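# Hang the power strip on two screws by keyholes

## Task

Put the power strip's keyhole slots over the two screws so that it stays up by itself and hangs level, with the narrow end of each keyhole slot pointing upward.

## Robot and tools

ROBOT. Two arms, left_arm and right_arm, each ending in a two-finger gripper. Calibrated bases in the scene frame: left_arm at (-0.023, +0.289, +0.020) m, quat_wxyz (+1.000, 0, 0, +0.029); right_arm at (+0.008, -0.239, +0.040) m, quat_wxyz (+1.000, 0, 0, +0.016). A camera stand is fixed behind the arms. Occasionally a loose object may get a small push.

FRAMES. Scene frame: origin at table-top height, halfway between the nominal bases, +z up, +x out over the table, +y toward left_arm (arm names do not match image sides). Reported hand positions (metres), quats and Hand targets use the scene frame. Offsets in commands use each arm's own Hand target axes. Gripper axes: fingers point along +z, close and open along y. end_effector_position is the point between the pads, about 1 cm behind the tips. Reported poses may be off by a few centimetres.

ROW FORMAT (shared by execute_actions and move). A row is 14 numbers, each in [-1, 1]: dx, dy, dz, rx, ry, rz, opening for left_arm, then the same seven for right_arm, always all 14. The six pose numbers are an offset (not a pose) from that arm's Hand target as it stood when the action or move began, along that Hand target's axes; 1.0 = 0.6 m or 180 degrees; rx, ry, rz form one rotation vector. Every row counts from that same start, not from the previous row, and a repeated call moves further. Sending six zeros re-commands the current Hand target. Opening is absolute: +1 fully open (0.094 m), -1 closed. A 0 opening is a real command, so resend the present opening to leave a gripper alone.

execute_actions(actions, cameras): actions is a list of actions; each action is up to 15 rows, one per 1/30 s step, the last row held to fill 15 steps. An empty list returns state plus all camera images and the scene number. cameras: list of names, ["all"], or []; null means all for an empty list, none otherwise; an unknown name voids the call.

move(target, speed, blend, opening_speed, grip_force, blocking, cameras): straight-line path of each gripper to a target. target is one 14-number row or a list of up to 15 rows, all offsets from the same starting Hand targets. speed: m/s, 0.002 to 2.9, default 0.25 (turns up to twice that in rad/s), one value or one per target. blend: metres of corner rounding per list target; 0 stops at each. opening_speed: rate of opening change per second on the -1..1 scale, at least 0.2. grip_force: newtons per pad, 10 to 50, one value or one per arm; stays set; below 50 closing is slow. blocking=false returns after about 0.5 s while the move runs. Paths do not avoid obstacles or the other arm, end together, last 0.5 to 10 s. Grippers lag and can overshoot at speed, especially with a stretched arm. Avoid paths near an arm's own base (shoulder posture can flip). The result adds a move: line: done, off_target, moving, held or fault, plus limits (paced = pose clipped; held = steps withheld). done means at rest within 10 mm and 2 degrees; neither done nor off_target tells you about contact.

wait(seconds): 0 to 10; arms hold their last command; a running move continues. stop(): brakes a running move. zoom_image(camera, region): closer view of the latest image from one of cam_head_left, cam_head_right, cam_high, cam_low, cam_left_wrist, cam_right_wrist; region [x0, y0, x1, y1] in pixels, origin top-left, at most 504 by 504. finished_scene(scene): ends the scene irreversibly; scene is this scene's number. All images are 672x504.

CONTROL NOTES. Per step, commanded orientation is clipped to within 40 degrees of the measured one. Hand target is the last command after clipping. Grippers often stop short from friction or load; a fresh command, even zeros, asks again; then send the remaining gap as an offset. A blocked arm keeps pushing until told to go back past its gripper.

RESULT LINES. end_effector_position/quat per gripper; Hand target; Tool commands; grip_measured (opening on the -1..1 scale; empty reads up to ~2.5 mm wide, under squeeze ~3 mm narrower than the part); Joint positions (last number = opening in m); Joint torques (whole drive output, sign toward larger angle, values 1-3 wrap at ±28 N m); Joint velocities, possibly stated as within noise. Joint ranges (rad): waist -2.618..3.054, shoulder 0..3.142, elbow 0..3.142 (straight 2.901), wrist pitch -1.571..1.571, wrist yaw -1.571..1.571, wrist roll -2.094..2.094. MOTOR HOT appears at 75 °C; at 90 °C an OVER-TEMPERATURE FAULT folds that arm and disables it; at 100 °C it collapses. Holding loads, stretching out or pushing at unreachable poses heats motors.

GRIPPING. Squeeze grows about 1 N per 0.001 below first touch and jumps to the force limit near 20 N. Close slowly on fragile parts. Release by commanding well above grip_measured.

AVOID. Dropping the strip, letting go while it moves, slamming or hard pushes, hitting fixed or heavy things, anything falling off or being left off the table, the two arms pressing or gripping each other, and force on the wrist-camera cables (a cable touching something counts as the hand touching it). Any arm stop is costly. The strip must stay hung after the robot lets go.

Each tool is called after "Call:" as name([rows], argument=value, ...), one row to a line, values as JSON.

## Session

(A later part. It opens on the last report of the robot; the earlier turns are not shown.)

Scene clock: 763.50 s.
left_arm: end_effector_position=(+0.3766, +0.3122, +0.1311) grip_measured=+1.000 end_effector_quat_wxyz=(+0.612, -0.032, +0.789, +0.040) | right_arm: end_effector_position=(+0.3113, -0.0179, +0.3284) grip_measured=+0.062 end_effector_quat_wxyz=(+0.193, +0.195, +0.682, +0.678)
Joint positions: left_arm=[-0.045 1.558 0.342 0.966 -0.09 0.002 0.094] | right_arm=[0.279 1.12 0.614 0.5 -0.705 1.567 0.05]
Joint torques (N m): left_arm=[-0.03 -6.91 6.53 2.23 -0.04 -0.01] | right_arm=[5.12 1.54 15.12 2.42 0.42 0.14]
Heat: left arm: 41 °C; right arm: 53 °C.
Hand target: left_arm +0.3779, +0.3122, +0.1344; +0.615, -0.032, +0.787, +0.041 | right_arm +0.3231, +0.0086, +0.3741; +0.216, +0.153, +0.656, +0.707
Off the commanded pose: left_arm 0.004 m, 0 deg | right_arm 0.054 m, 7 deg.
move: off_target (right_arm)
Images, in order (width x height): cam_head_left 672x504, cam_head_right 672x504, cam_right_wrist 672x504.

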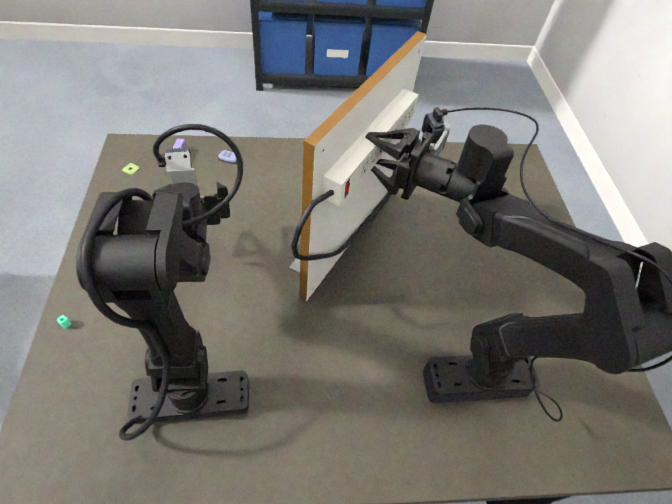

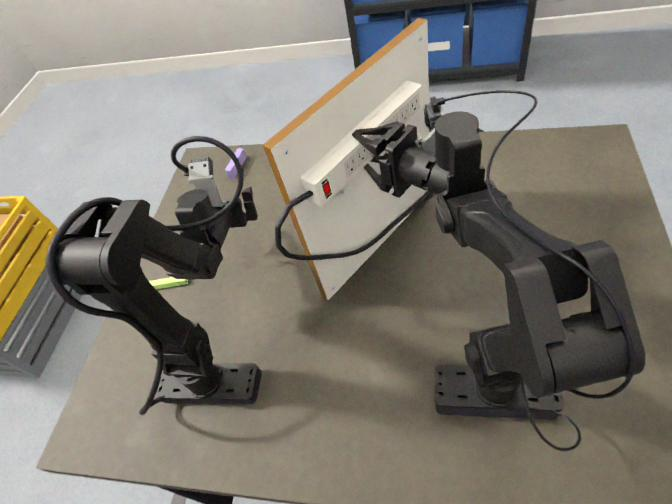

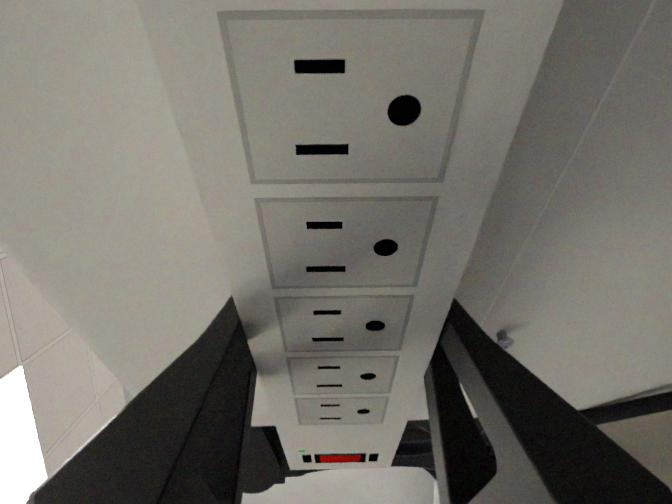

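Call:
move(target=[0,0,0,0,0,0,1,0,0.0,-0.04,0,0.0,0,-0.1], speed=0.08, cameras=["cam_right_wrist","cam_head_left","cam_head_right"])

Call:
zoom_image(camera="cam_head_right", region=[296, 150, 366, 220])

Call:
zoom_image(camera="cam_head_left", region=[320, 80, 420, 180])

Call:
zoom_image(camera="cam_head_left", region=[310, 160, 370, 220])

Call:
zoom_image(camera="cam_right_wrist", region=[430, 0, 672, 360])

Call:
zoom_image(camera="cam_head_right", region=[370, 70, 430, 130])

Scene clock: 771.27 s.
left_arm: end_effector_position=(+0.3766, +0.3122, +0.1311) grip_measured=+1.000 end_effector_quat_wxyz=(+0.612, -0.032, +0.789, +0.040) | right_arm: end_effector_position=(+0.3098, -0.0185, +0.3300) grip_measured=+0.062 end_effector_quat_wxyz=(+0.193, +0.192, +0.681, +0.680)
Joint positions: left_arm=[-0.045 1.558 0.342 0.966 -0.09 0.002 0.094] | right_arm=[0.275 1.114 0.614 0.498 -0.713 1.568 0.05]
Joint torques (N m): left_arm=[-0.03 -6.9 6.54 2.22 -0.04 -0.01] | right_arm=[0.73 -2.71 12.05 2.26 -0.17 0.15]
Heat: left arm: 41 °C; right arm: 56 °C.
Hand target: left_arm +0.3779, +0.3122, +0.1344; +0.615, -0.032, +0.787, +0.041 | right_arm +0.3111, -0.0120, +0.3719; +0.216, +0.153, +0.656, +0.707
Off the commanded pose: left_arm 0.004 m, 0 deg | right_arm 0.042 m, 7 deg.
move: off_target (right_arm)
Images, in order (width x height): cam_head_left 672x504, cam_head_right 672x504, cam_right_wrist 672x504.

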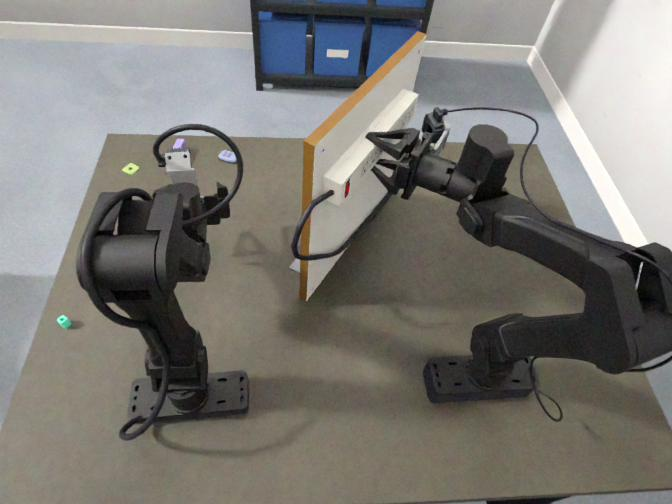

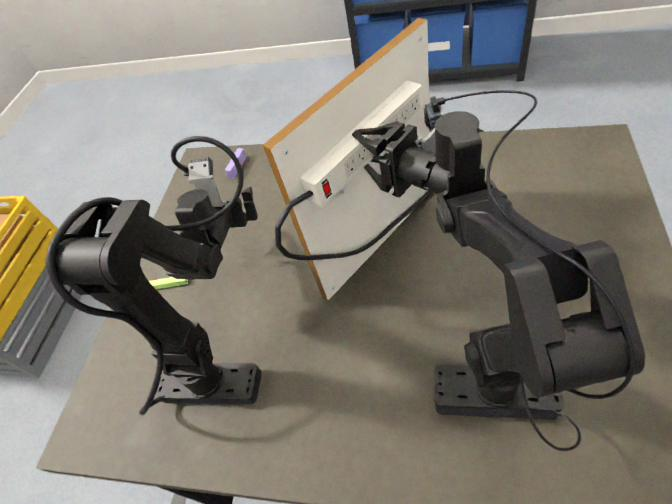

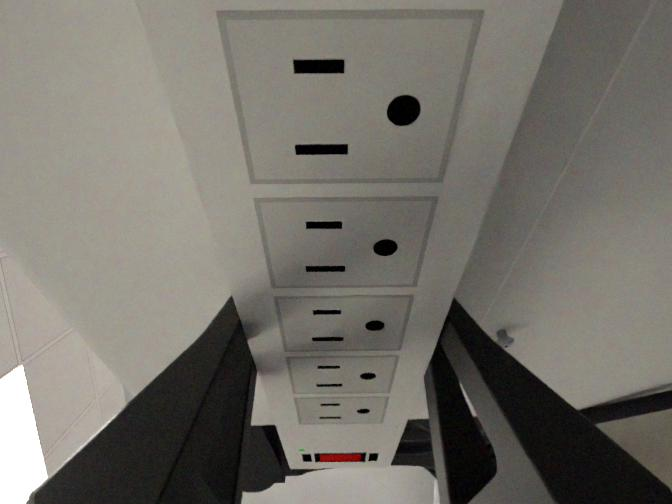

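Scaled by 7.200.

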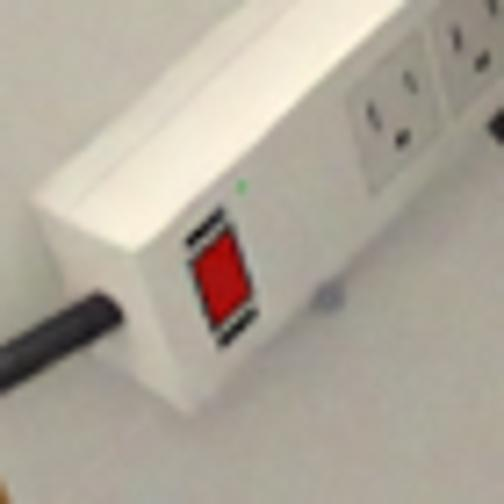

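Scaled by 5.040.

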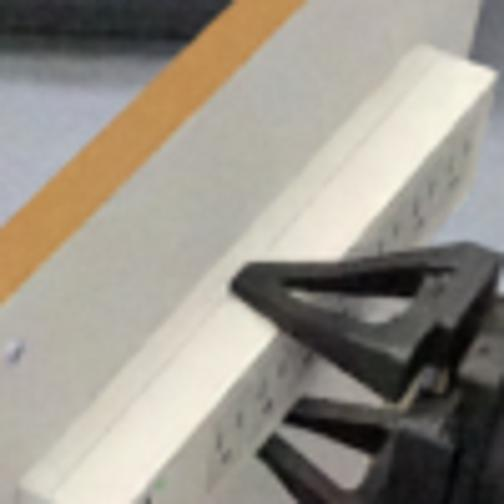

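Scaled by 8.400.

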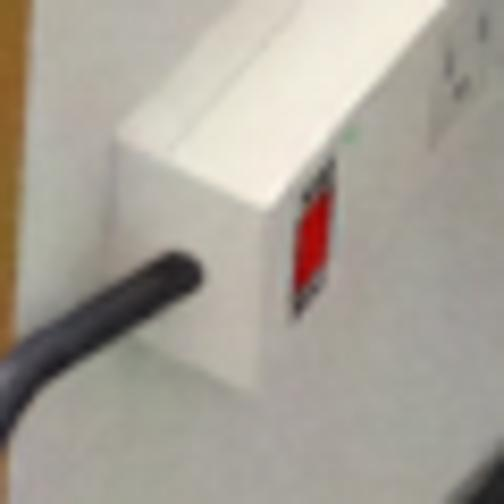

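Scaled by 1.400.

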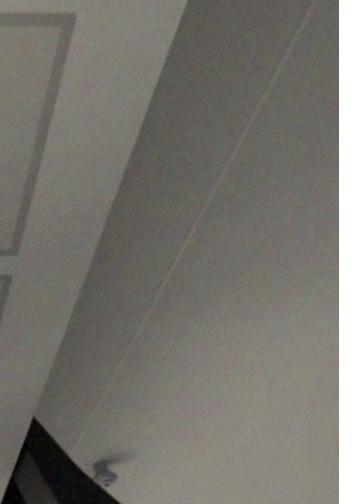

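Scaled by 8.400.

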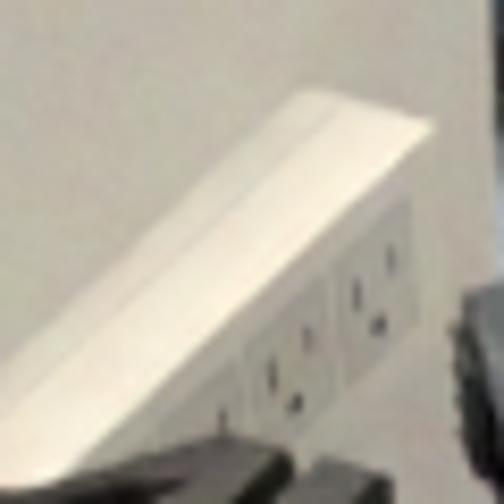

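Call:
execute_actions(actions=[], cameras=["cam_head_right"])

Scene clock: 835.93 s.
left_arm: end_effector_position=(+0.3766, +0.3122, +0.1311) grip_measured=+1.000 end_effector_quat_wxyz=(+0.612, -0.032, +0.789, +0.040) | right_arm: end_effector_position=(+0.3098, -0.0185, +0.3300) grip_measured=+0.062 end_effector_quat_wxyz=(+0.193, +0.192, +0.681, +0.680)
Joint positions: left_arm=[-0.045 1.558 0.342 0.966 -0.09 0.002 0.094] | right_arm=[0.275 1.114 0.614 0.498 -0.713 1.568 0.05]
Joint velocities: within noise
Joint torques (N m): left_arm=[-0.03 -6.91 6.53 2.22 -0.04 -0.01] | right_arm=[0.7 -2.65 12.08 2.23 -0.17 0.14]
Heat: left arm: 41 °C; right arm: 59 °C.
Hand target: left_arm +0.3779, +0.3122, +0.1344; +0.615, -0.032, +0.787, +0.041 | right_arm +0.3111, -0.0120, +0.3719; +0.216, +0.153, +0.656, +0.707
Tool commands: left_gripper/opening=+1.0 right_gripper/opening=-0.1
Off the commanded pose: left_arm 0.004 m, 0 deg | right_arm 0.042 m, 7 deg.
Images, in order (width x height): cam_head_right 672x504.

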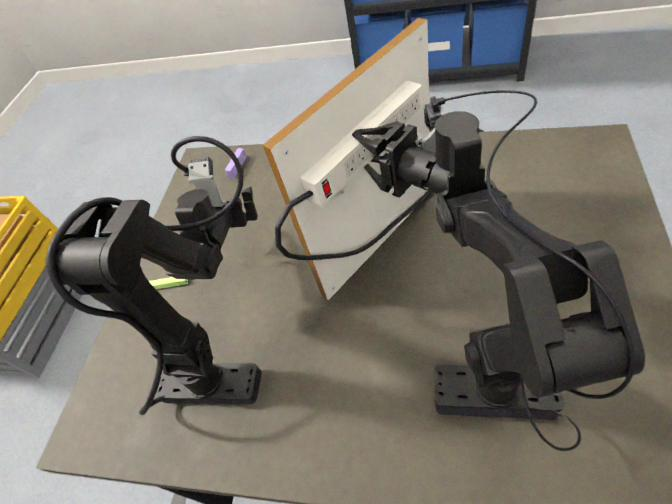

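Call:
move([
  [0,0,0,0,0,0,1,0.0013,0.0047,-0.05,0,0,0,-0.1],
  [0,0,0,0,0,0,1,-0.0227,-0.0467,-0.057,0,0,0,-0.1],
], speed=0.08, blend=0.01, cameras=["cam_head_right"])

Scene clock: 846.60 s.
left_arm: end_effector_position=(+0.3766, +0.3122, +0.1311) grip_measured=+1.000 end_effector_quat_wxyz=(+0.612, -0.032, +0.789, +0.040) | right_arm: end_effector_position=(+0.3121, -0.0482, +0.3322) grip_measured=+0.062 end_effector_quat_wxyz=(+0.216, +0.167, +0.666, +0.694)
Joint positions: left_arm=[-0.045 1.558 0.342 0.966 -0.09 0.002 0.094] | right_arm=[0.138 1.114 0.555 0.644 -0.851 1.578 0.05]
Joint torques (N m): left_arm=[-0.02 -6.91 6.53 2.22 -0.04 -0.01] | right_arm=[-0.25 -2.33 6.86 2.13 -0.23 0.28]
Heat: left arm: 41 °C; right arm: 59 °C.
Hand target: left_arm +0.3779, +0.3122, +0.1344; +0.615, -0.032, +0.787, +0.041 | right_arm +0.3086, -0.0471, +0.3417; +0.216, +0.153, +0.656, +0.707
Off the commanded pose: left_arm 0.004 m, 0 deg | right_arm 0.010 m, 3 deg.
move: off_target (right_arm)
Images, in order (width x height): cam_head_right 672x504.

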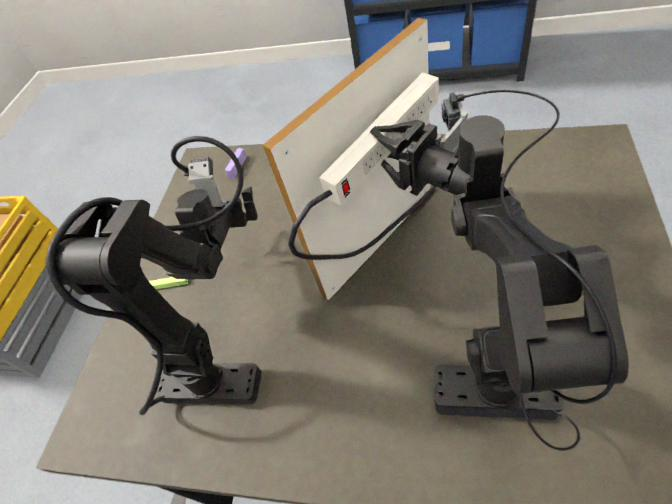

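Call:
move(target=[0,0,0,0,0,0,1,0.0067,-0.0994,-0.0093,0.018,0,0.018,-0.1], speed=0.08, cameras=["cam_head_right"])

Scene clock: 857.27 s.
left_arm: end_effector_position=(+0.3766, +0.3122, +0.1311) grip_measured=+1.000 end_effector_quat_wxyz=(+0.612, -0.032, +0.789, +0.040) | right_arm: end_effector_position=(+0.3114, -0.0481, +0.2730) grip_measured=+0.062 end_effector_quat_wxyz=(+0.189, +0.194, +0.680, +0.682)
Joint positions: left_arm=[-0.045 1.558 0.342 0.966 -0.09 0.002 0.094] | right_arm=[0.138 1.213 0.419 0.795 -0.852 1.579 0.05]
Joint torques (N m): left_arm=[-0.03 -6.91 6.54 2.22 -0.04 -0.01] | right_arm=[-0.29 -2.61 6.28 2.13 -0.31 0.18]
Heat: left arm: 41 °C; right arm: 57 °C.
Hand target: left_arm +0.3779, +0.3122, +0.1344; +0.615, -0.032, +0.787, +0.041 | right_arm +0.3086, -0.0472, +0.2817; +0.192, +0.178, +0.671, +0.694
Off the commanded pose: left_arm 0.004 m, 0 deg | right_arm 0.009 m, 3 deg.
move: off_target (right_arm)
Images, in order (width x height): cam_head_right 672x504.

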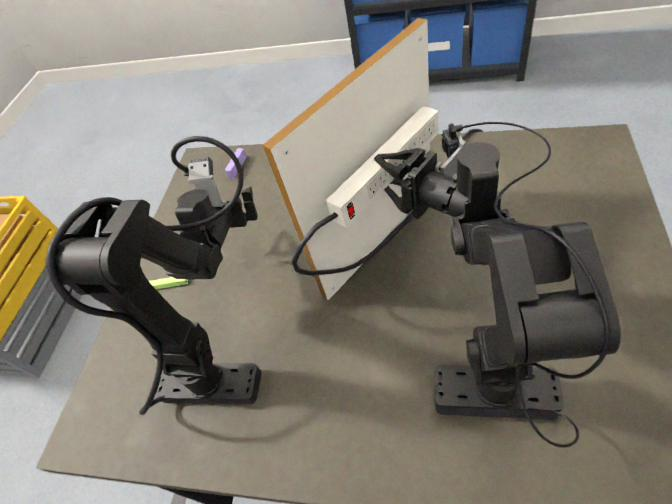

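Call:
move(target=[0,0,0,0,0,0,1,0.0004,-0.0367,-0.0013,0,0,0,-0.1], speed=0.06, cameras=["cam_head_right","cam_head_left"])

Call:
zoom_image(camera="cam_head_right", region=[260, 70, 480, 300])

Call:
zoom_image(camera="cam_head_left", region=[260, 70, 480, 300])

Scene clock: 863.43 s.
left_arm: end_effector_position=(+0.3766, +0.3122, +0.1311) grip_measured=+1.000 end_effector_quat_wxyz=(+0.612, -0.032, +0.789, +0.040) | right_arm: end_effector_position=(+0.3113, -0.0476, +0.2520) grip_measured=+0.062 end_effector_quat_wxyz=(+0.188, +0.192, +0.679, +0.683)
Joint positions: left_arm=[-0.045 1.558 0.342 0.966 -0.09 0.002 0.094] | right_arm=[0.138 1.297 0.363 0.938 -0.856 1.581 0.05]
Joint torques (N m): left_arm=[-0.03 -6.9 6.53 2.22 -0.04 -0.01] | right_arm=[-0.36 -2.74 5.67 2.09 -0.25 0.19]
Heat: left arm: 41 °C; right arm: 55 °C.
Hand target: left_arm +0.3779, +0.3122, +0.1344; +0.615, -0.032, +0.787, +0.041 | right_arm +0.3087, -0.0471, +0.2597; +0.192, +0.178, +0.671, +0.694
Off the commanded pose: left_arm 0.004 m, 0 deg | right_arm 0.008 m, 2 deg.
move: done
Images, in order (width x height): cam_head_left 672x504, cam_head_right 672x504.

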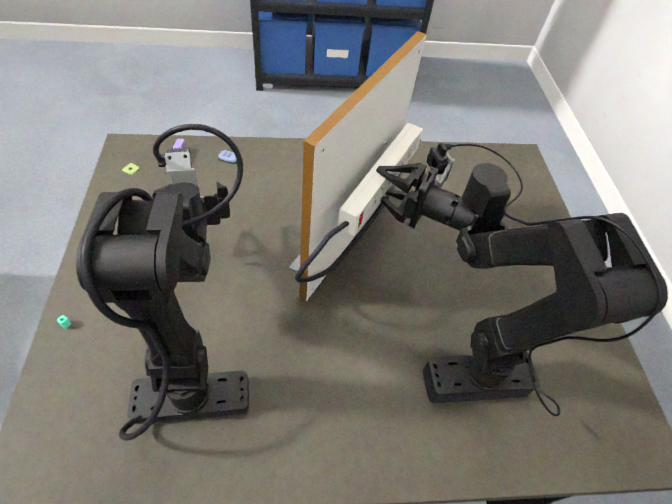

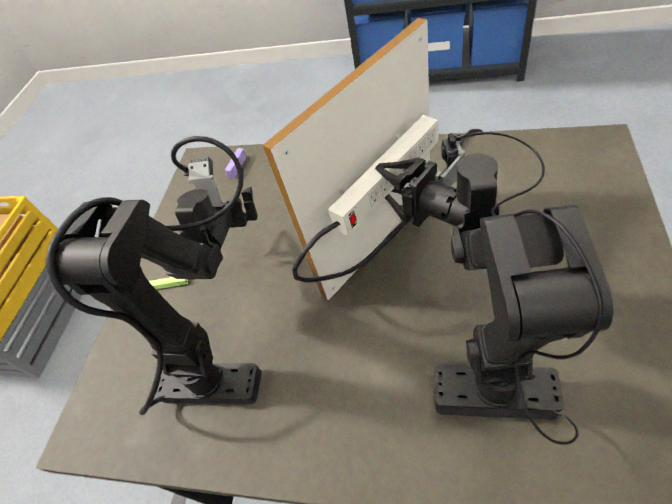

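Scaled by 2.191.

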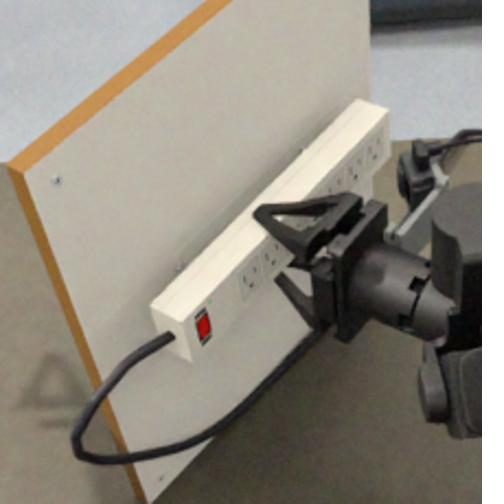

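Scaled by 2.191.

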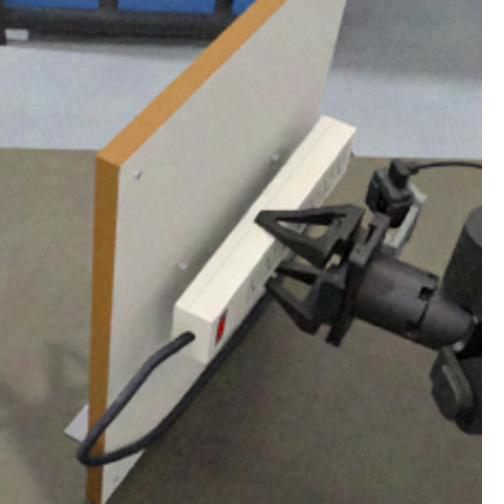

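Call:
zoom_image(camera="cam_head_right", region=[310, 180, 370, 240])

Call:
zoom_image(camera="cam_head_right", region=[390, 100, 450, 160])

Call:
zoom_image(camera="cam_head_left", region=[320, 180, 380, 240])

Call:
zoom_image(camera="cam_head_left", region=[380, 110, 440, 170])

Scaled by 8.400.

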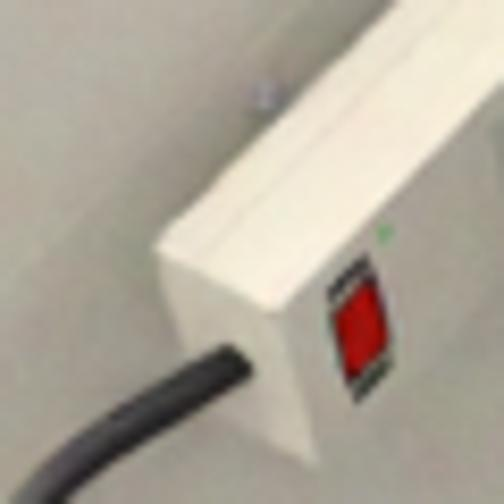

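Scaled by 8.400.

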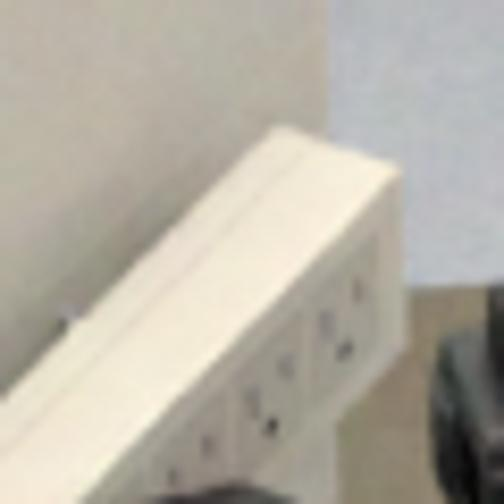

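Scaled by 8.400.

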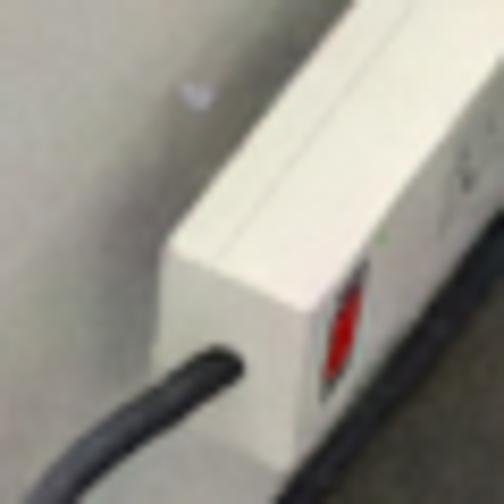

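Scaled by 8.400.

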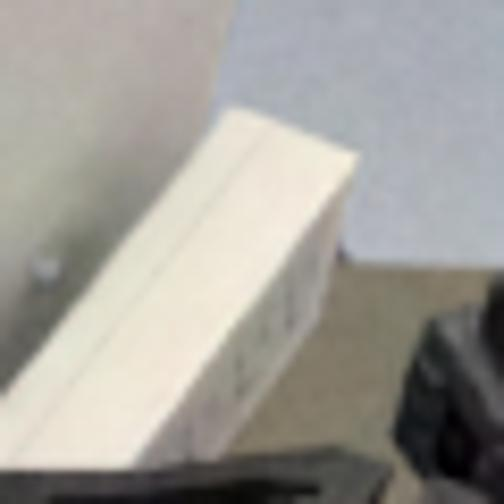

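Call:
move(target=[0,0,0,0,0,0,1,-0.0015,0.0065,0.0183,0,0,0,-0.1], speed=0.05, cameras=["cam_head_right","cam_head_left","cam_high"])

Call:
zoom_image(camera="cam_head_right", region=[310, 180, 370, 240])

Call:
zoom_image(camera="cam_head_right", region=[390, 100, 450, 160])

Call:
zoom_image(camera="cam_head_left", region=[320, 180, 380, 240])

Call:
zoom_image(camera="cam_head_left", region=[380, 110, 440, 170])

Scene clock: 892.50 s.
left_arm: end_effector_position=(+0.3766, +0.3122, +0.1311) grip_measured=+1.000 end_effector_quat_wxyz=(+0.612, -0.032, +0.789, +0.040) | right_arm: end_effector_position=(+0.3122, -0.0432, +0.2461) grip_measured=+0.062 end_effector_quat_wxyz=(+0.182, +0.199, +0.682, +0.680)
Joint positions: left_arm=[-0.045 1.558 0.342 0.966 -0.09 0.002 0.094] | right_arm=[0.158 1.316 0.363 0.939 -0.836 1.583 0.05]
Joint torques (N m): left_arm=[-0.03 -6.9 6.53 2.22 -0.04 -0.01] | right_arm=[0.79 -2.82 8.21 2.01 -0.1 0.15]
Heat: left arm: 41 °C; right arm: 51 °C.
Hand target: left_arm +0.3779, +0.3122, +0.1344; +0.615, -0.032, +0.787, +0.041 | right_arm +0.3148, -0.0382, +0.2640; +0.192, +0.178, +0.671, +0.694
Off the commanded pose: left_arm 0.004 m, 0 deg | right_arm 0.019 m, 3 deg.
move: off_target (right_arm)
Images, in order (width x height): cam_head_left 672x504, cam_head_right 672x504, cam_high 672x504.

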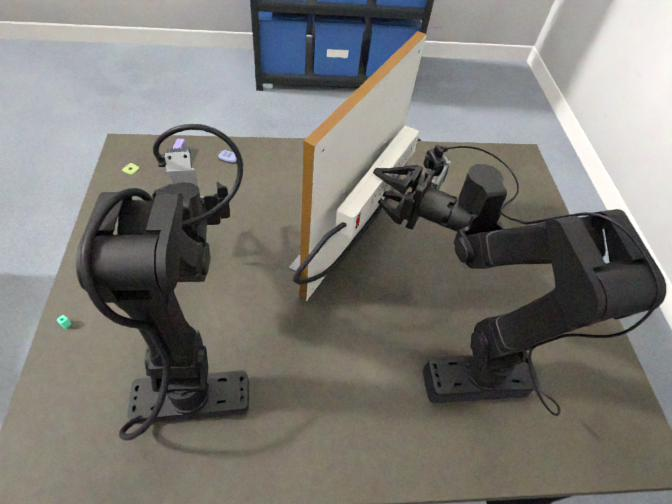

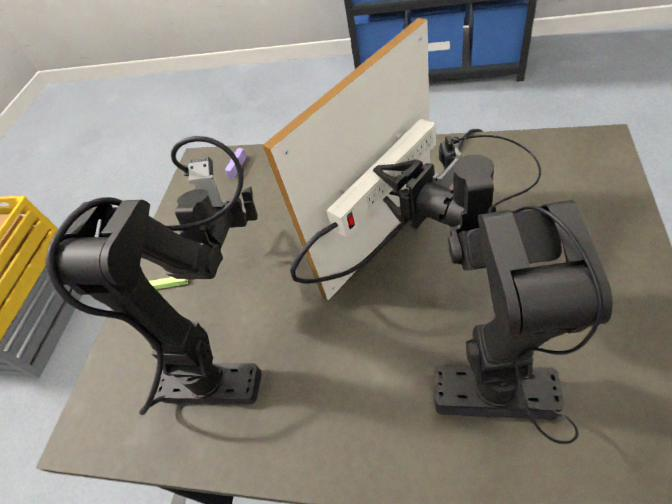

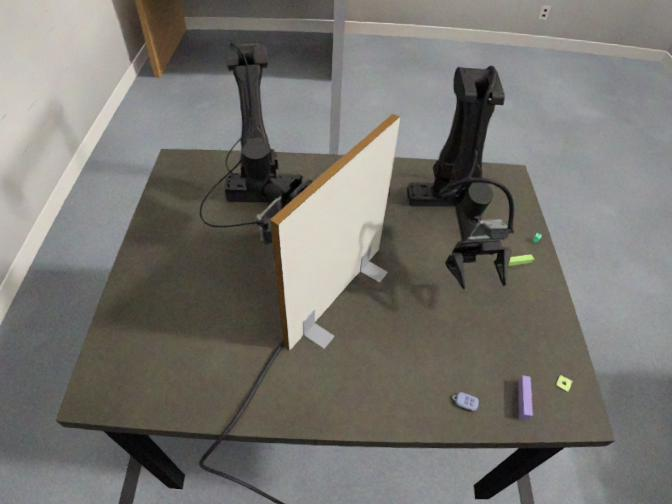

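Scaled by 8.400.

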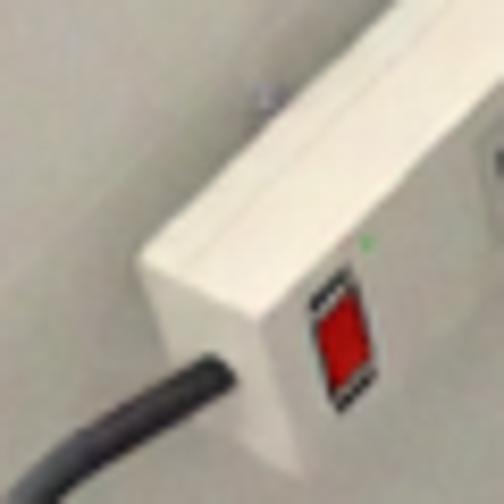

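Scaled by 8.400.

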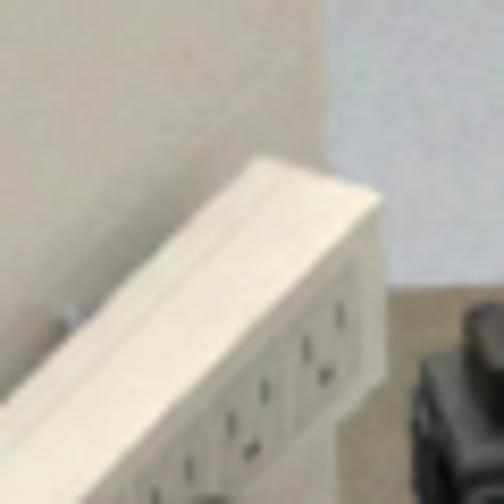

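Scaled by 8.400.

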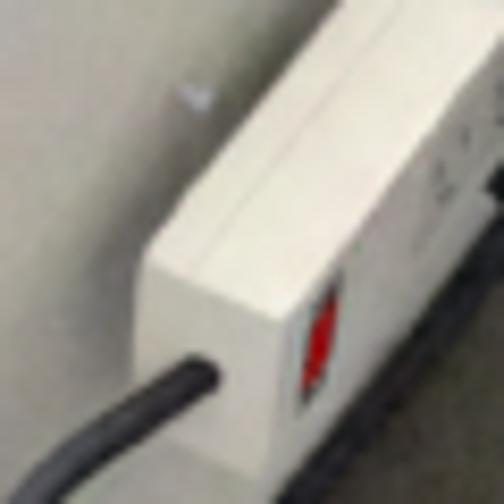

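Scaled by 8.400.

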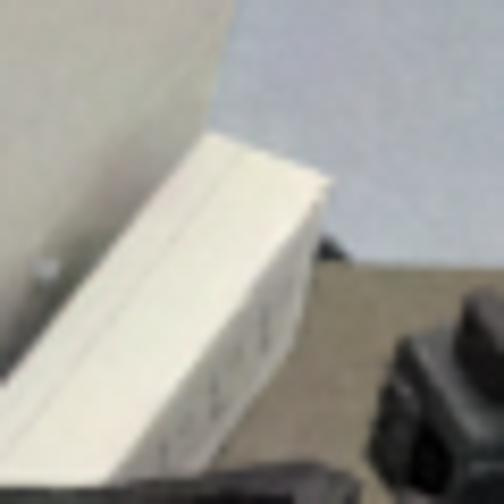

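Call:
move(target=[0,0,0,0,0,0,1,0,0.04,0.002,0,-0.008,0,-0.1], speed=0.04)

Scene clock: 913.70 s.
left_arm: end_effector_position=(+0.3766, +0.3122, +0.1311) grip_measured=+1.000 end_effector_quat_wxyz=(+0.612, -0.032, +0.789, +0.040) | right_arm: end_effector_position=(+0.3132, -0.0435, +0.2486) grip_measured=+0.062 end_effector_quat_wxyz=(+0.173, +0.227, +0.688, +0.667)
Joint positions: left_arm=[-0.045 1.558 0.342 0.966 -0.09 0.002 0.094] | right_arm=[0.173 1.246 0.39 0.783 -0.791 1.584 0.05]
Joint torques (N m): left_arm=[-0.03 -6.91 6.54 2.22 -0.04 -0.01] | right_arm=[0.91 -5.78 10.11 2.04 -0.22 0.13]
Heat: left arm: 41 °C; right arm: 51 °C.
Hand target: left_arm +0.3779, +0.3122, +0.1344; +0.615, -0.032, +0.787, +0.041 | right_arm +0.3148, -0.0378, +0.2880; +0.200, +0.186, +0.669, +0.691
Off the commanded pose: left_arm 0.004 m, 0 deg | right_arm 0.040 m, 7 deg.
move: off_target (right_arm)

Call:
move(target=[0,0,0,0,0,0,1,0.0,0.021,-0.001,-0.018,0,-0.018,-0.1], speed=0.03)

Scene clock: 927.17 s.
left_arm: end_effector_position=(+0.3766, +0.3122, +0.1311) grip_measured=+1.000 end_effector_quat_wxyz=(+0.612, -0.032, +0.789, +0.040) | right_arm: end_effector_position=(+0.3137, -0.0434, +0.2650) grip_measured=+0.062 end_effector_quat_wxyz=(+0.199, +0.202, +0.675, +0.681)
Joint positions: left_arm=[-0.045 1.558 0.342 0.966 -0.09 0.002 0.094] | right_arm=[0.173 1.246 0.39 0.866 -0.791 1.584 0.05]
Joint torques (N m): left_arm=[-0.03 -6.9 6.53 2.23 -0.04 -0.01] | right_arm=[0.73 -4.64 9.58 2.2 -0.14 0.13]
Heat: left arm: 41 °C; right arm: 53 °C.
Hand target: left_arm +0.3779, +0.3122, +0.1344; +0.615, -0.032, +0.787, +0.041 | right_arm +0.3141, -0.0386, +0.3006; +0.225, +0.162, +0.654, +0.704
Off the commanded pose: left_arm 0.004 m, 0 deg | right_arm 0.036 m, 7 deg.
move: off_target (right_arm)

Call:
move(target=[0,0,0,0,0,0,1,-0.0015,-0.001,0.0183,0,0,0,-0.1], speed=0.03)

Scene clock: 931.77 s.
left_arm: end_effector_position=(+0.3766, +0.3122, +0.1311) grip_measured=+1.000 end_effector_quat_wxyz=(+0.612, -0.032, +0.789, +0.040) | right_arm: end_effector_position=(+0.3159, -0.0365, +0.2685) grip_measured=+0.062 end_effector_quat_wxyz=(+0.202, +0.198, +0.674, +0.683)
Joint positions: left_arm=[-0.045 1.558 0.342 0.966 -0.09 0.002 0.094] | right_arm=[0.202 1.26 0.407 0.873 -0.764 1.582 0.05]
Joint torques (N m): left_arm=[-0.05 -6.91 6.53 2.22 -0.04 -0.01] | right_arm=[0.91 -2.85 10.41 2.21 -0.1 0.11]
Heat: left arm: 41 °C; right arm: 53 °C.
Hand target: left_arm +0.3779, +0.3122, +0.1344; +0.615, -0.032, +0.787, +0.041 | right_arm +0.3207, -0.0298, +0.3009; +0.225, +0.162, +0.654, +0.704
Off the commanded pose: left_arm 0.004 m, 0 deg | right_arm 0.034 m, 6 deg.
move: off_target (right_arm)

Call:
execute_actions(actions=[], cameras=["cam_head_right","cam_head_left"])

Call:
zoom_image(camera="cam_head_right", region=[310, 180, 370, 240])

Call:
zoom_image(camera="cam_head_right", region=[390, 90, 450, 150])

Call:
zoom_image(camera="cam_head_left", region=[320, 180, 380, 240])

Call:
zoom_image(camera="cam_head_left", region=[380, 100, 440, 160])

Scene clock: 936.47 s.
left_arm: end_effector_position=(+0.3766, +0.3122, +0.1311) grip_measured=+1.000 end_effector_quat_wxyz=(+0.612, -0.032, +0.789, +0.040) | right_arm: end_effector_position=(+0.3160, -0.0366, +0.2685) grip_measured=+0.062 end_effector_quat_wxyz=(+0.202, +0.198, +0.674, +0.683)
Joint positions: left_arm=[-0.045 1.558 0.342 0.966 -0.09 0.002 0.094] | right_arm=[0.202 1.26 0.407 0.873 -0.764 1.582 0.05]
Joint velocities: within noise
Joint torques (N m): left_arm=[-0.03 -6.91 6.53 2.22 -0.04 -0.01] | right_arm=[0.88 -2.8 10.43 2.21 -0.11 0.09]
Heat: left arm: 41 °C; right arm: 53 °C.
Hand target: left_arm +0.3779, +0.3122, +0.1344; +0.615, -0.032, +0.787, +0.041 | right_arm +0.3206, -0.0297, +0.3009; +0.225, +0.162, +0.654, +0.704
Tool commands: left_gripper/opening=+1.0 right_gripper/opening=-0.1
Off the commanded pose: left_arm 0.004 m, 0 deg | right_arm 0.034 m, 6 deg.
Images, in order (width x height): cam_head_left 672x504, cam_head_right 672x504.

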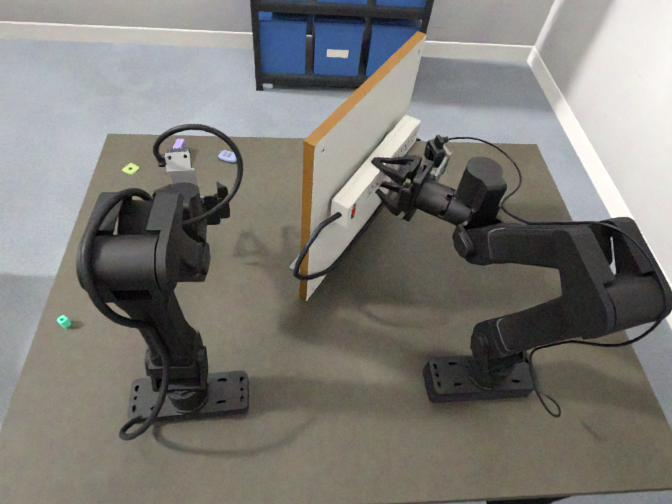

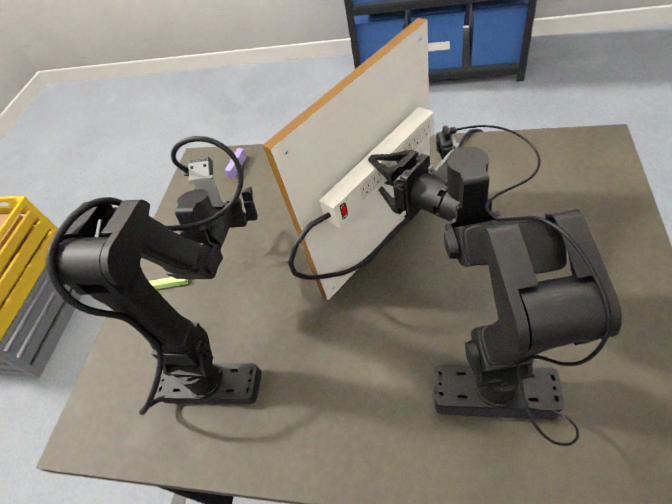

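Scaled by 8.400.

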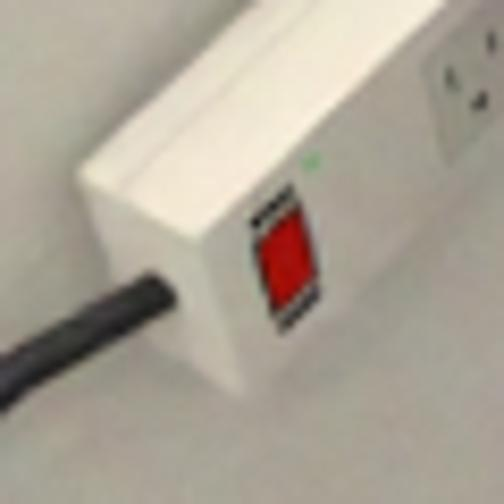

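Scaled by 8.400.

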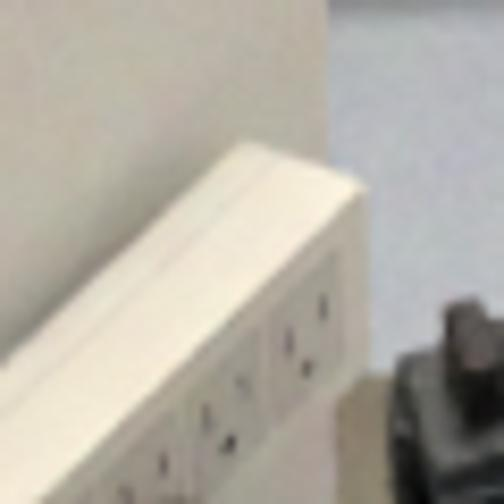

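Scaled by 8.400.

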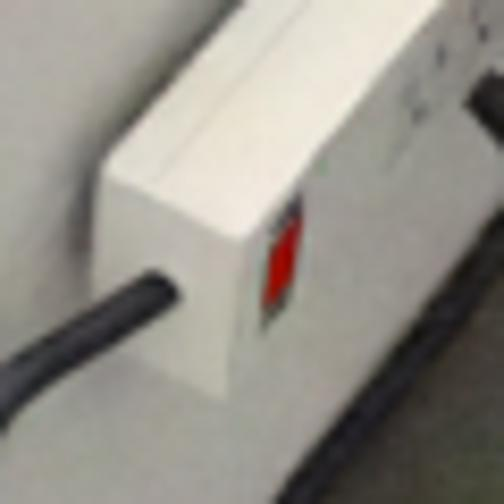

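Scaled by 8.400.

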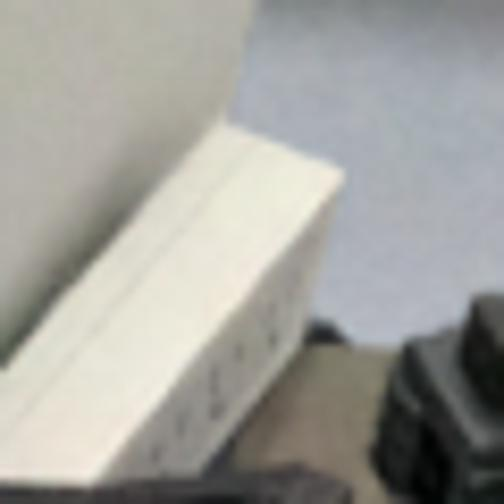

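Call:
move(target=[0,0,0,0,0,0,1,0.005,-0.043,-0.0197,0.018,0.004,0.0175,-0.1], speed=0.03)

Scene clock: 967.70 s.
left_arm: end_effector_position=(+0.3766, +0.3122, +0.1311) grip_measured=+1.000 end_effector_quat_wxyz=(+0.612, -0.032, +0.789, +0.040) | right_arm: end_effector_position=(+0.3157, -0.0382, +0.2637) grip_measured=+0.062 end_effector_quat_wxyz=(+0.192, +0.198, +0.678, +0.681)
Joint positions: left_arm=[-0.045 1.558 0.342 0.966 -0.09 0.002 0.094] | right_arm=[0.186 1.271 0.407 0.867 -0.794 1.582 0.05]
Joint torques (N m): left_arm=[-0.05 -6.9 6.53 2.22 -0.04 -0.01] | right_arm=[-0.34 -2.8 6.8 2.03 -0.29 0.1]
Heat: left arm: 41 °C; right arm: 54 °C.
Hand target: left_arm +0.3779, +0.3122, +0.1344; +0.615, -0.032, +0.787, +0.041 | right_arm +0.3146, -0.0370, +0.2741; +0.197, +0.181, +0.670, +0.692
Off the commanded pose: left_arm 0.004 m, 0 deg | right_arm 0.010 m, 3 deg.
move: off_target (right_arm)

Call:
move(target=[0,0,0,0,0,0,1,-0.0007,0.0047,0.01,0,0,0,-0.1], speed=0.03)

Scene clock: 973.43 s.
left_arm: end_effector_position=(+0.3766, +0.3122, +0.1311) grip_measured=+1.000 end_effector_quat_wxyz=(+0.612, -0.032, +0.789, +0.040) | right_arm: end_effector_position=(+0.3169, -0.0382, +0.2588) grip_measured=+0.062 end_effector_quat_wxyz=(+0.187, +0.205, +0.681, +0.678)
Joint positions: left_arm=[-0.045 1.558 0.342 0.966 -0.09 0.002 0.094] | right_arm=[0.186 1.28 0.407 0.857 -0.792 1.582 0.05]
Joint torques (N m): left_arm=[-0.03 -6.91 6.54 2.22 -0.04 -0.01] | right_arm=[1.06 -2.89 8.35 2.05 -0.11 0.12]
Heat: left arm: 41 °C; right arm: 53 °C.
Hand target: left_arm +0.3779, +0.3122, +0.1344; +0.615, -0.032, +0.787, +0.041 | right_arm +0.3180, -0.0322, +0.2771; +0.197, +0.181, +0.670, +0.692
Off the commanded pose: left_arm 0.004 m, 0 deg | right_arm 0.019 m, 4 deg.
move: off_target (right_arm)

Call:
move(target=[0,0,0,0,0,0,1,0.0,0.057,-0.011,-0.018,-0.004,-0.0175,-0.1], speed=0.04)

Scene clock: 981.23 s.
left_arm: end_effector_position=(+0.3766, +0.3122, +0.1311) grip_measured=+1.000 end_effector_quat_wxyz=(+0.612, -0.032, +0.789, +0.040) | right_arm: end_effector_position=(+0.3114, -0.0395, +0.2691) grip_measured=+0.062 end_effector_quat_wxyz=(+0.193, +0.199, +0.678, +0.681)
Joint positions: left_arm=[-0.045 1.558 0.342 0.966 -0.09 0.002 0.094] | right_arm=[0.186 1.226 0.407 0.821 -0.791 1.582 0.05]
Joint torques (N m): left_arm=[-0.03 -6.93 6.54 2.22 -0.04 -0.01] | right_arm=[-0.21 -5.89 10.54 2.02 -0.14 0.15]
Heat: left arm: 41 °C; right arm: 53 °C.
Hand target: left_arm +0.3779, +0.3122, +0.1344; +0.615, -0.032, +0.787, +0.041 | right_arm +0.3136, -0.0386, +0.3111; +0.225, +0.162, +0.654, +0.704
Off the commanded pose: left_arm 0.004 m, 0 deg | right_arm 0.042 m, 7 deg.
move: off_target (right_arm)

Call:
move(target=[0,0,0,0,0,0,1,0.0,0.02,0.0,-0.006,0,-0.003,-0.1], speed=0.04)

Scene clock: 984.27 s.
left_arm: end_effector_position=(+0.3766, +0.3122, +0.1311) grip_measured=+1.000 end_effector_quat_wxyz=(+0.612, -0.032, +0.789, +0.040) | right_arm: end_effector_position=(+0.3111, -0.0396, +0.2808) grip_measured=+0.062 end_effector_quat_wxyz=(+0.201, +0.191, +0.673, +0.685)
Joint positions: left_arm=[-0.045 1.558 0.342 0.966 -0.09 0.002 0.094] | right_arm=[0.186 1.203 0.424 0.807 -0.791 1.582 0.05]
Joint torques (N m): left_arm=[-0.03 -6.9 6.53 2.22 -0.04 -0.01] | right_arm=[-0.35 -5.64 10.67 2 -0.13 0.22]
Heat: left arm: 41 °C; right arm: 54 °C.
Hand target: left_arm +0.3779, +0.3122, +0.1344; +0.615, -0.032, +0.787, +0.041 | right_arm +0.3123, -0.0392, +0.3230; +0.230, +0.156, +0.648, +0.709
Off the commanded pose: left_arm 0.004 m, 0 deg | right_arm 0.042 m, 7 deg.
move: off_target (right_arm)

Call:
move(target=[0,0,0,0,0,0,1,0.0045,-0.083,0.0103,0.024,0.003,0.020,-0.1], speed=0.04)

Scene clock: 997.77 s.
left_arm: end_effector_position=(+0.3766, +0.3122, +0.1311) grip_measured=+1.000 end_effector_quat_wxyz=(+0.612, -0.032, +0.789, +0.040) | right_arm: end_effector_position=(+0.3208, -0.0345, +0.2601) grip_measured=+0.062 end_effector_quat_wxyz=(+0.188, +0.205, +0.681, +0.678)
Joint positions: left_arm=[-0.045 1.558 0.342 0.966 -0.09 0.002 0.094] | right_arm=[0.199 1.298 0.424 0.858 -0.778 1.582 0.05]
Joint torques (N m): left_arm=[-0.05 -6.91 6.53 2.22 -0.04 -0.01] | right_arm=[0.88 -3.07 6.87 2.2 -0.12 0.07]
Heat: left arm: 41 °C; right arm: 54 °C.
Hand target: left_arm +0.3779, +0.3122, +0.1344; +0.615, -0.032, +0.787, +0.041 | right_arm +0.3193, -0.0298, +0.2742; +0.198, +0.182, +0.670, +0.692
Off the commanded pose: left_arm 0.004 m, 0 deg | right_arm 0.015 m, 4 deg.
move: off_target (right_arm)

Call:
execute_actions(actions=[], cameras=["cam_head_right","cam_head_left"])

Call:
zoom_image(camera="cam_head_right", region=[310, 180, 370, 240])

Call:
zoom_image(camera="cam_head_right", region=[390, 90, 450, 150])

Call:
zoom_image(camera="cam_head_left", region=[320, 180, 380, 240])

Call:
zoom_image(camera="cam_head_left", region=[380, 100, 440, 160])

Scene clock: 1002.07 s.
left_arm: end_effector_position=(+0.3766, +0.3122, +0.1311) grip_measured=+1.000 end_effector_quat_wxyz=(+0.612, -0.032, +0.789, +0.040) | right_arm: end_effector_position=(+0.3208, -0.0345, +0.2601) grip_measured=+0.062 end_effector_quat_wxyz=(+0.188, +0.205, +0.681, +0.678)
Joint positions: left_arm=[-0.045 1.558 0.342 0.966 -0.09 0.002 0.094] | right_arm=[0.199 1.298 0.424 0.859 -0.778 1.582 0.05]
Joint velocities: within noise
Joint torques (N m): left_arm=[-0.03 -6.9 6.54 2.22 -0.04 -0.01] | right_arm=[0.91 -3.07 6.91 2.19 -0.11 0.08]
Heat: left arm: 41 °C; right arm: 54 °C.
Hand target: left_arm +0.3779, +0.3122, +0.1344; +0.615, -0.032, +0.787, +0.041 | right_arm +0.3193, -0.0298, +0.2742; +0.198, +0.182, +0.670, +0.692
Tool commands: left_gripper/opening=+1.0 right_gripper/opening=-0.1
Off the commanded pose: left_arm 0.004 m, 0 deg | right_arm 0.015 m, 4 deg.
Images, in order (width x height): cam_head_left 672x504, cam_head_right 672x504.

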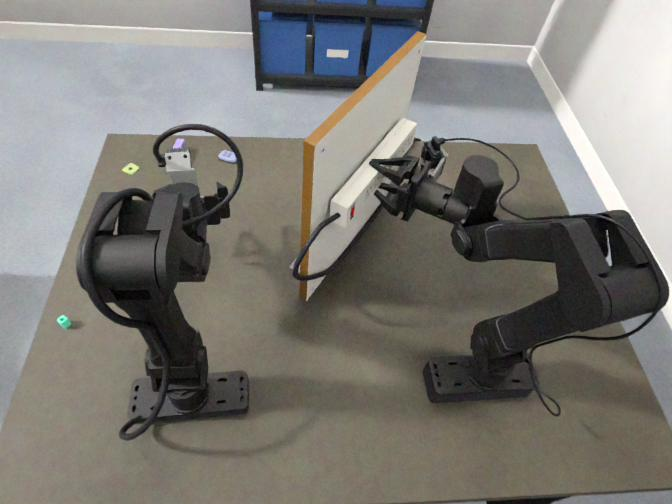

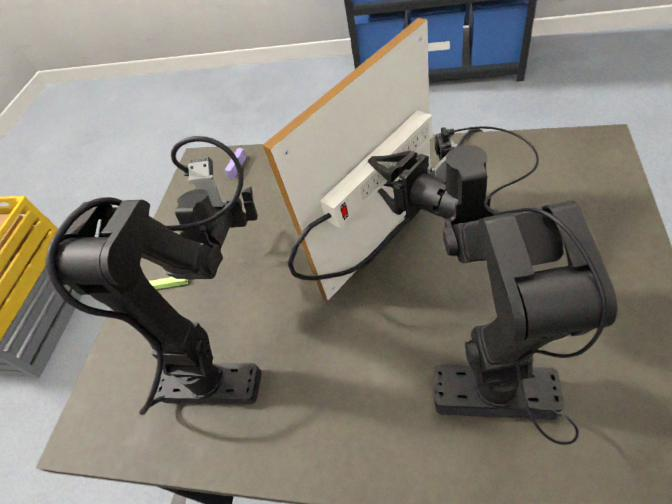

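Scaled by 8.400.

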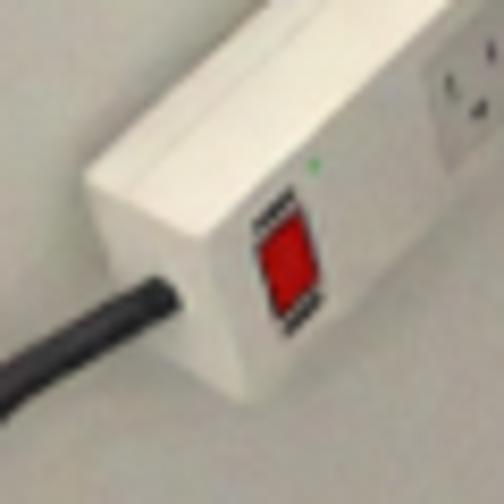

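Scaled by 8.400.

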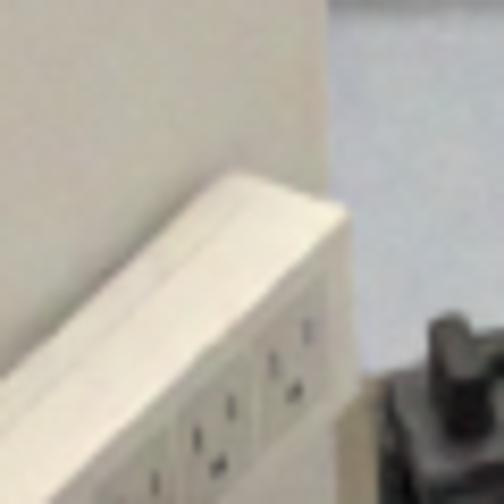

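Scaled by 8.400.

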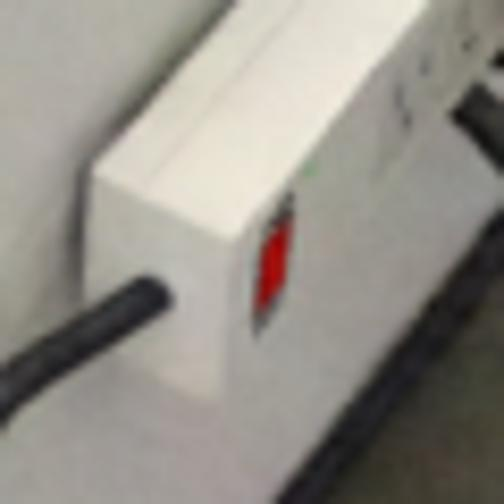

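Scaled by 8.400.

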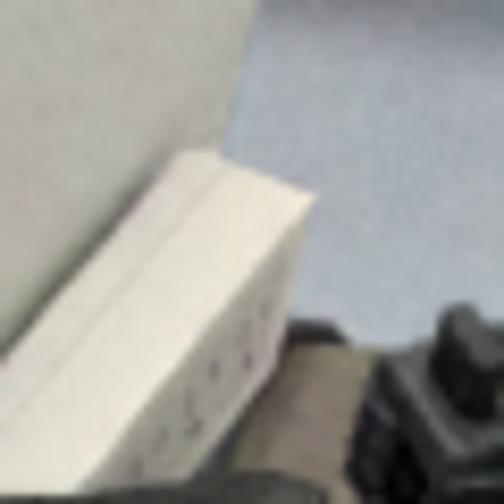

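Call:
move(target=[0,0,0,0,0,0,1,0.0017,-0.0233,0.0027,-0.004,0,-0.0033,-0.1], speed=0.012)

Scene clock: 1018.67 s.
left_arm: end_effector_position=(+0.3766, +0.3122, +0.1311) grip_measured=+1.000 end_effector_quat_wxyz=(+0.612, -0.032, +0.789, +0.040) | right_arm: end_effector_position=(+0.3237, -0.0332, +0.2554) grip_measured=+0.062 end_effector_quat_wxyz=(+0.199, +0.194, +0.671, +0.687)
Joint positions: left_arm=[-0.045 1.558 0.342 0.966 -0.09 0.002 0.094] | right_arm=[0.203 1.368 0.4 1 -0.772 1.592 0.05]
Joint torques (N m): left_arm=[-0.03 -6.91 6.53 2.22 -0.04 -0.01] | right_arm=[1.33 -2.86 5.63 2.05 -0.05 0]
Heat: left arm: 41 °C; right arm: 52 °C.
Hand target: left_arm +0.3779, +0.3122, +0.1344; +0.615, -0.032, +0.787, +0.041 | right_arm +0.3198, -0.0276, +0.2603; +0.203, +0.177, +0.667, +0.695
Off the commanded pose: left_arm 0.004 m, 0 deg | right_arm 0.008 m, 2 deg.
move: done


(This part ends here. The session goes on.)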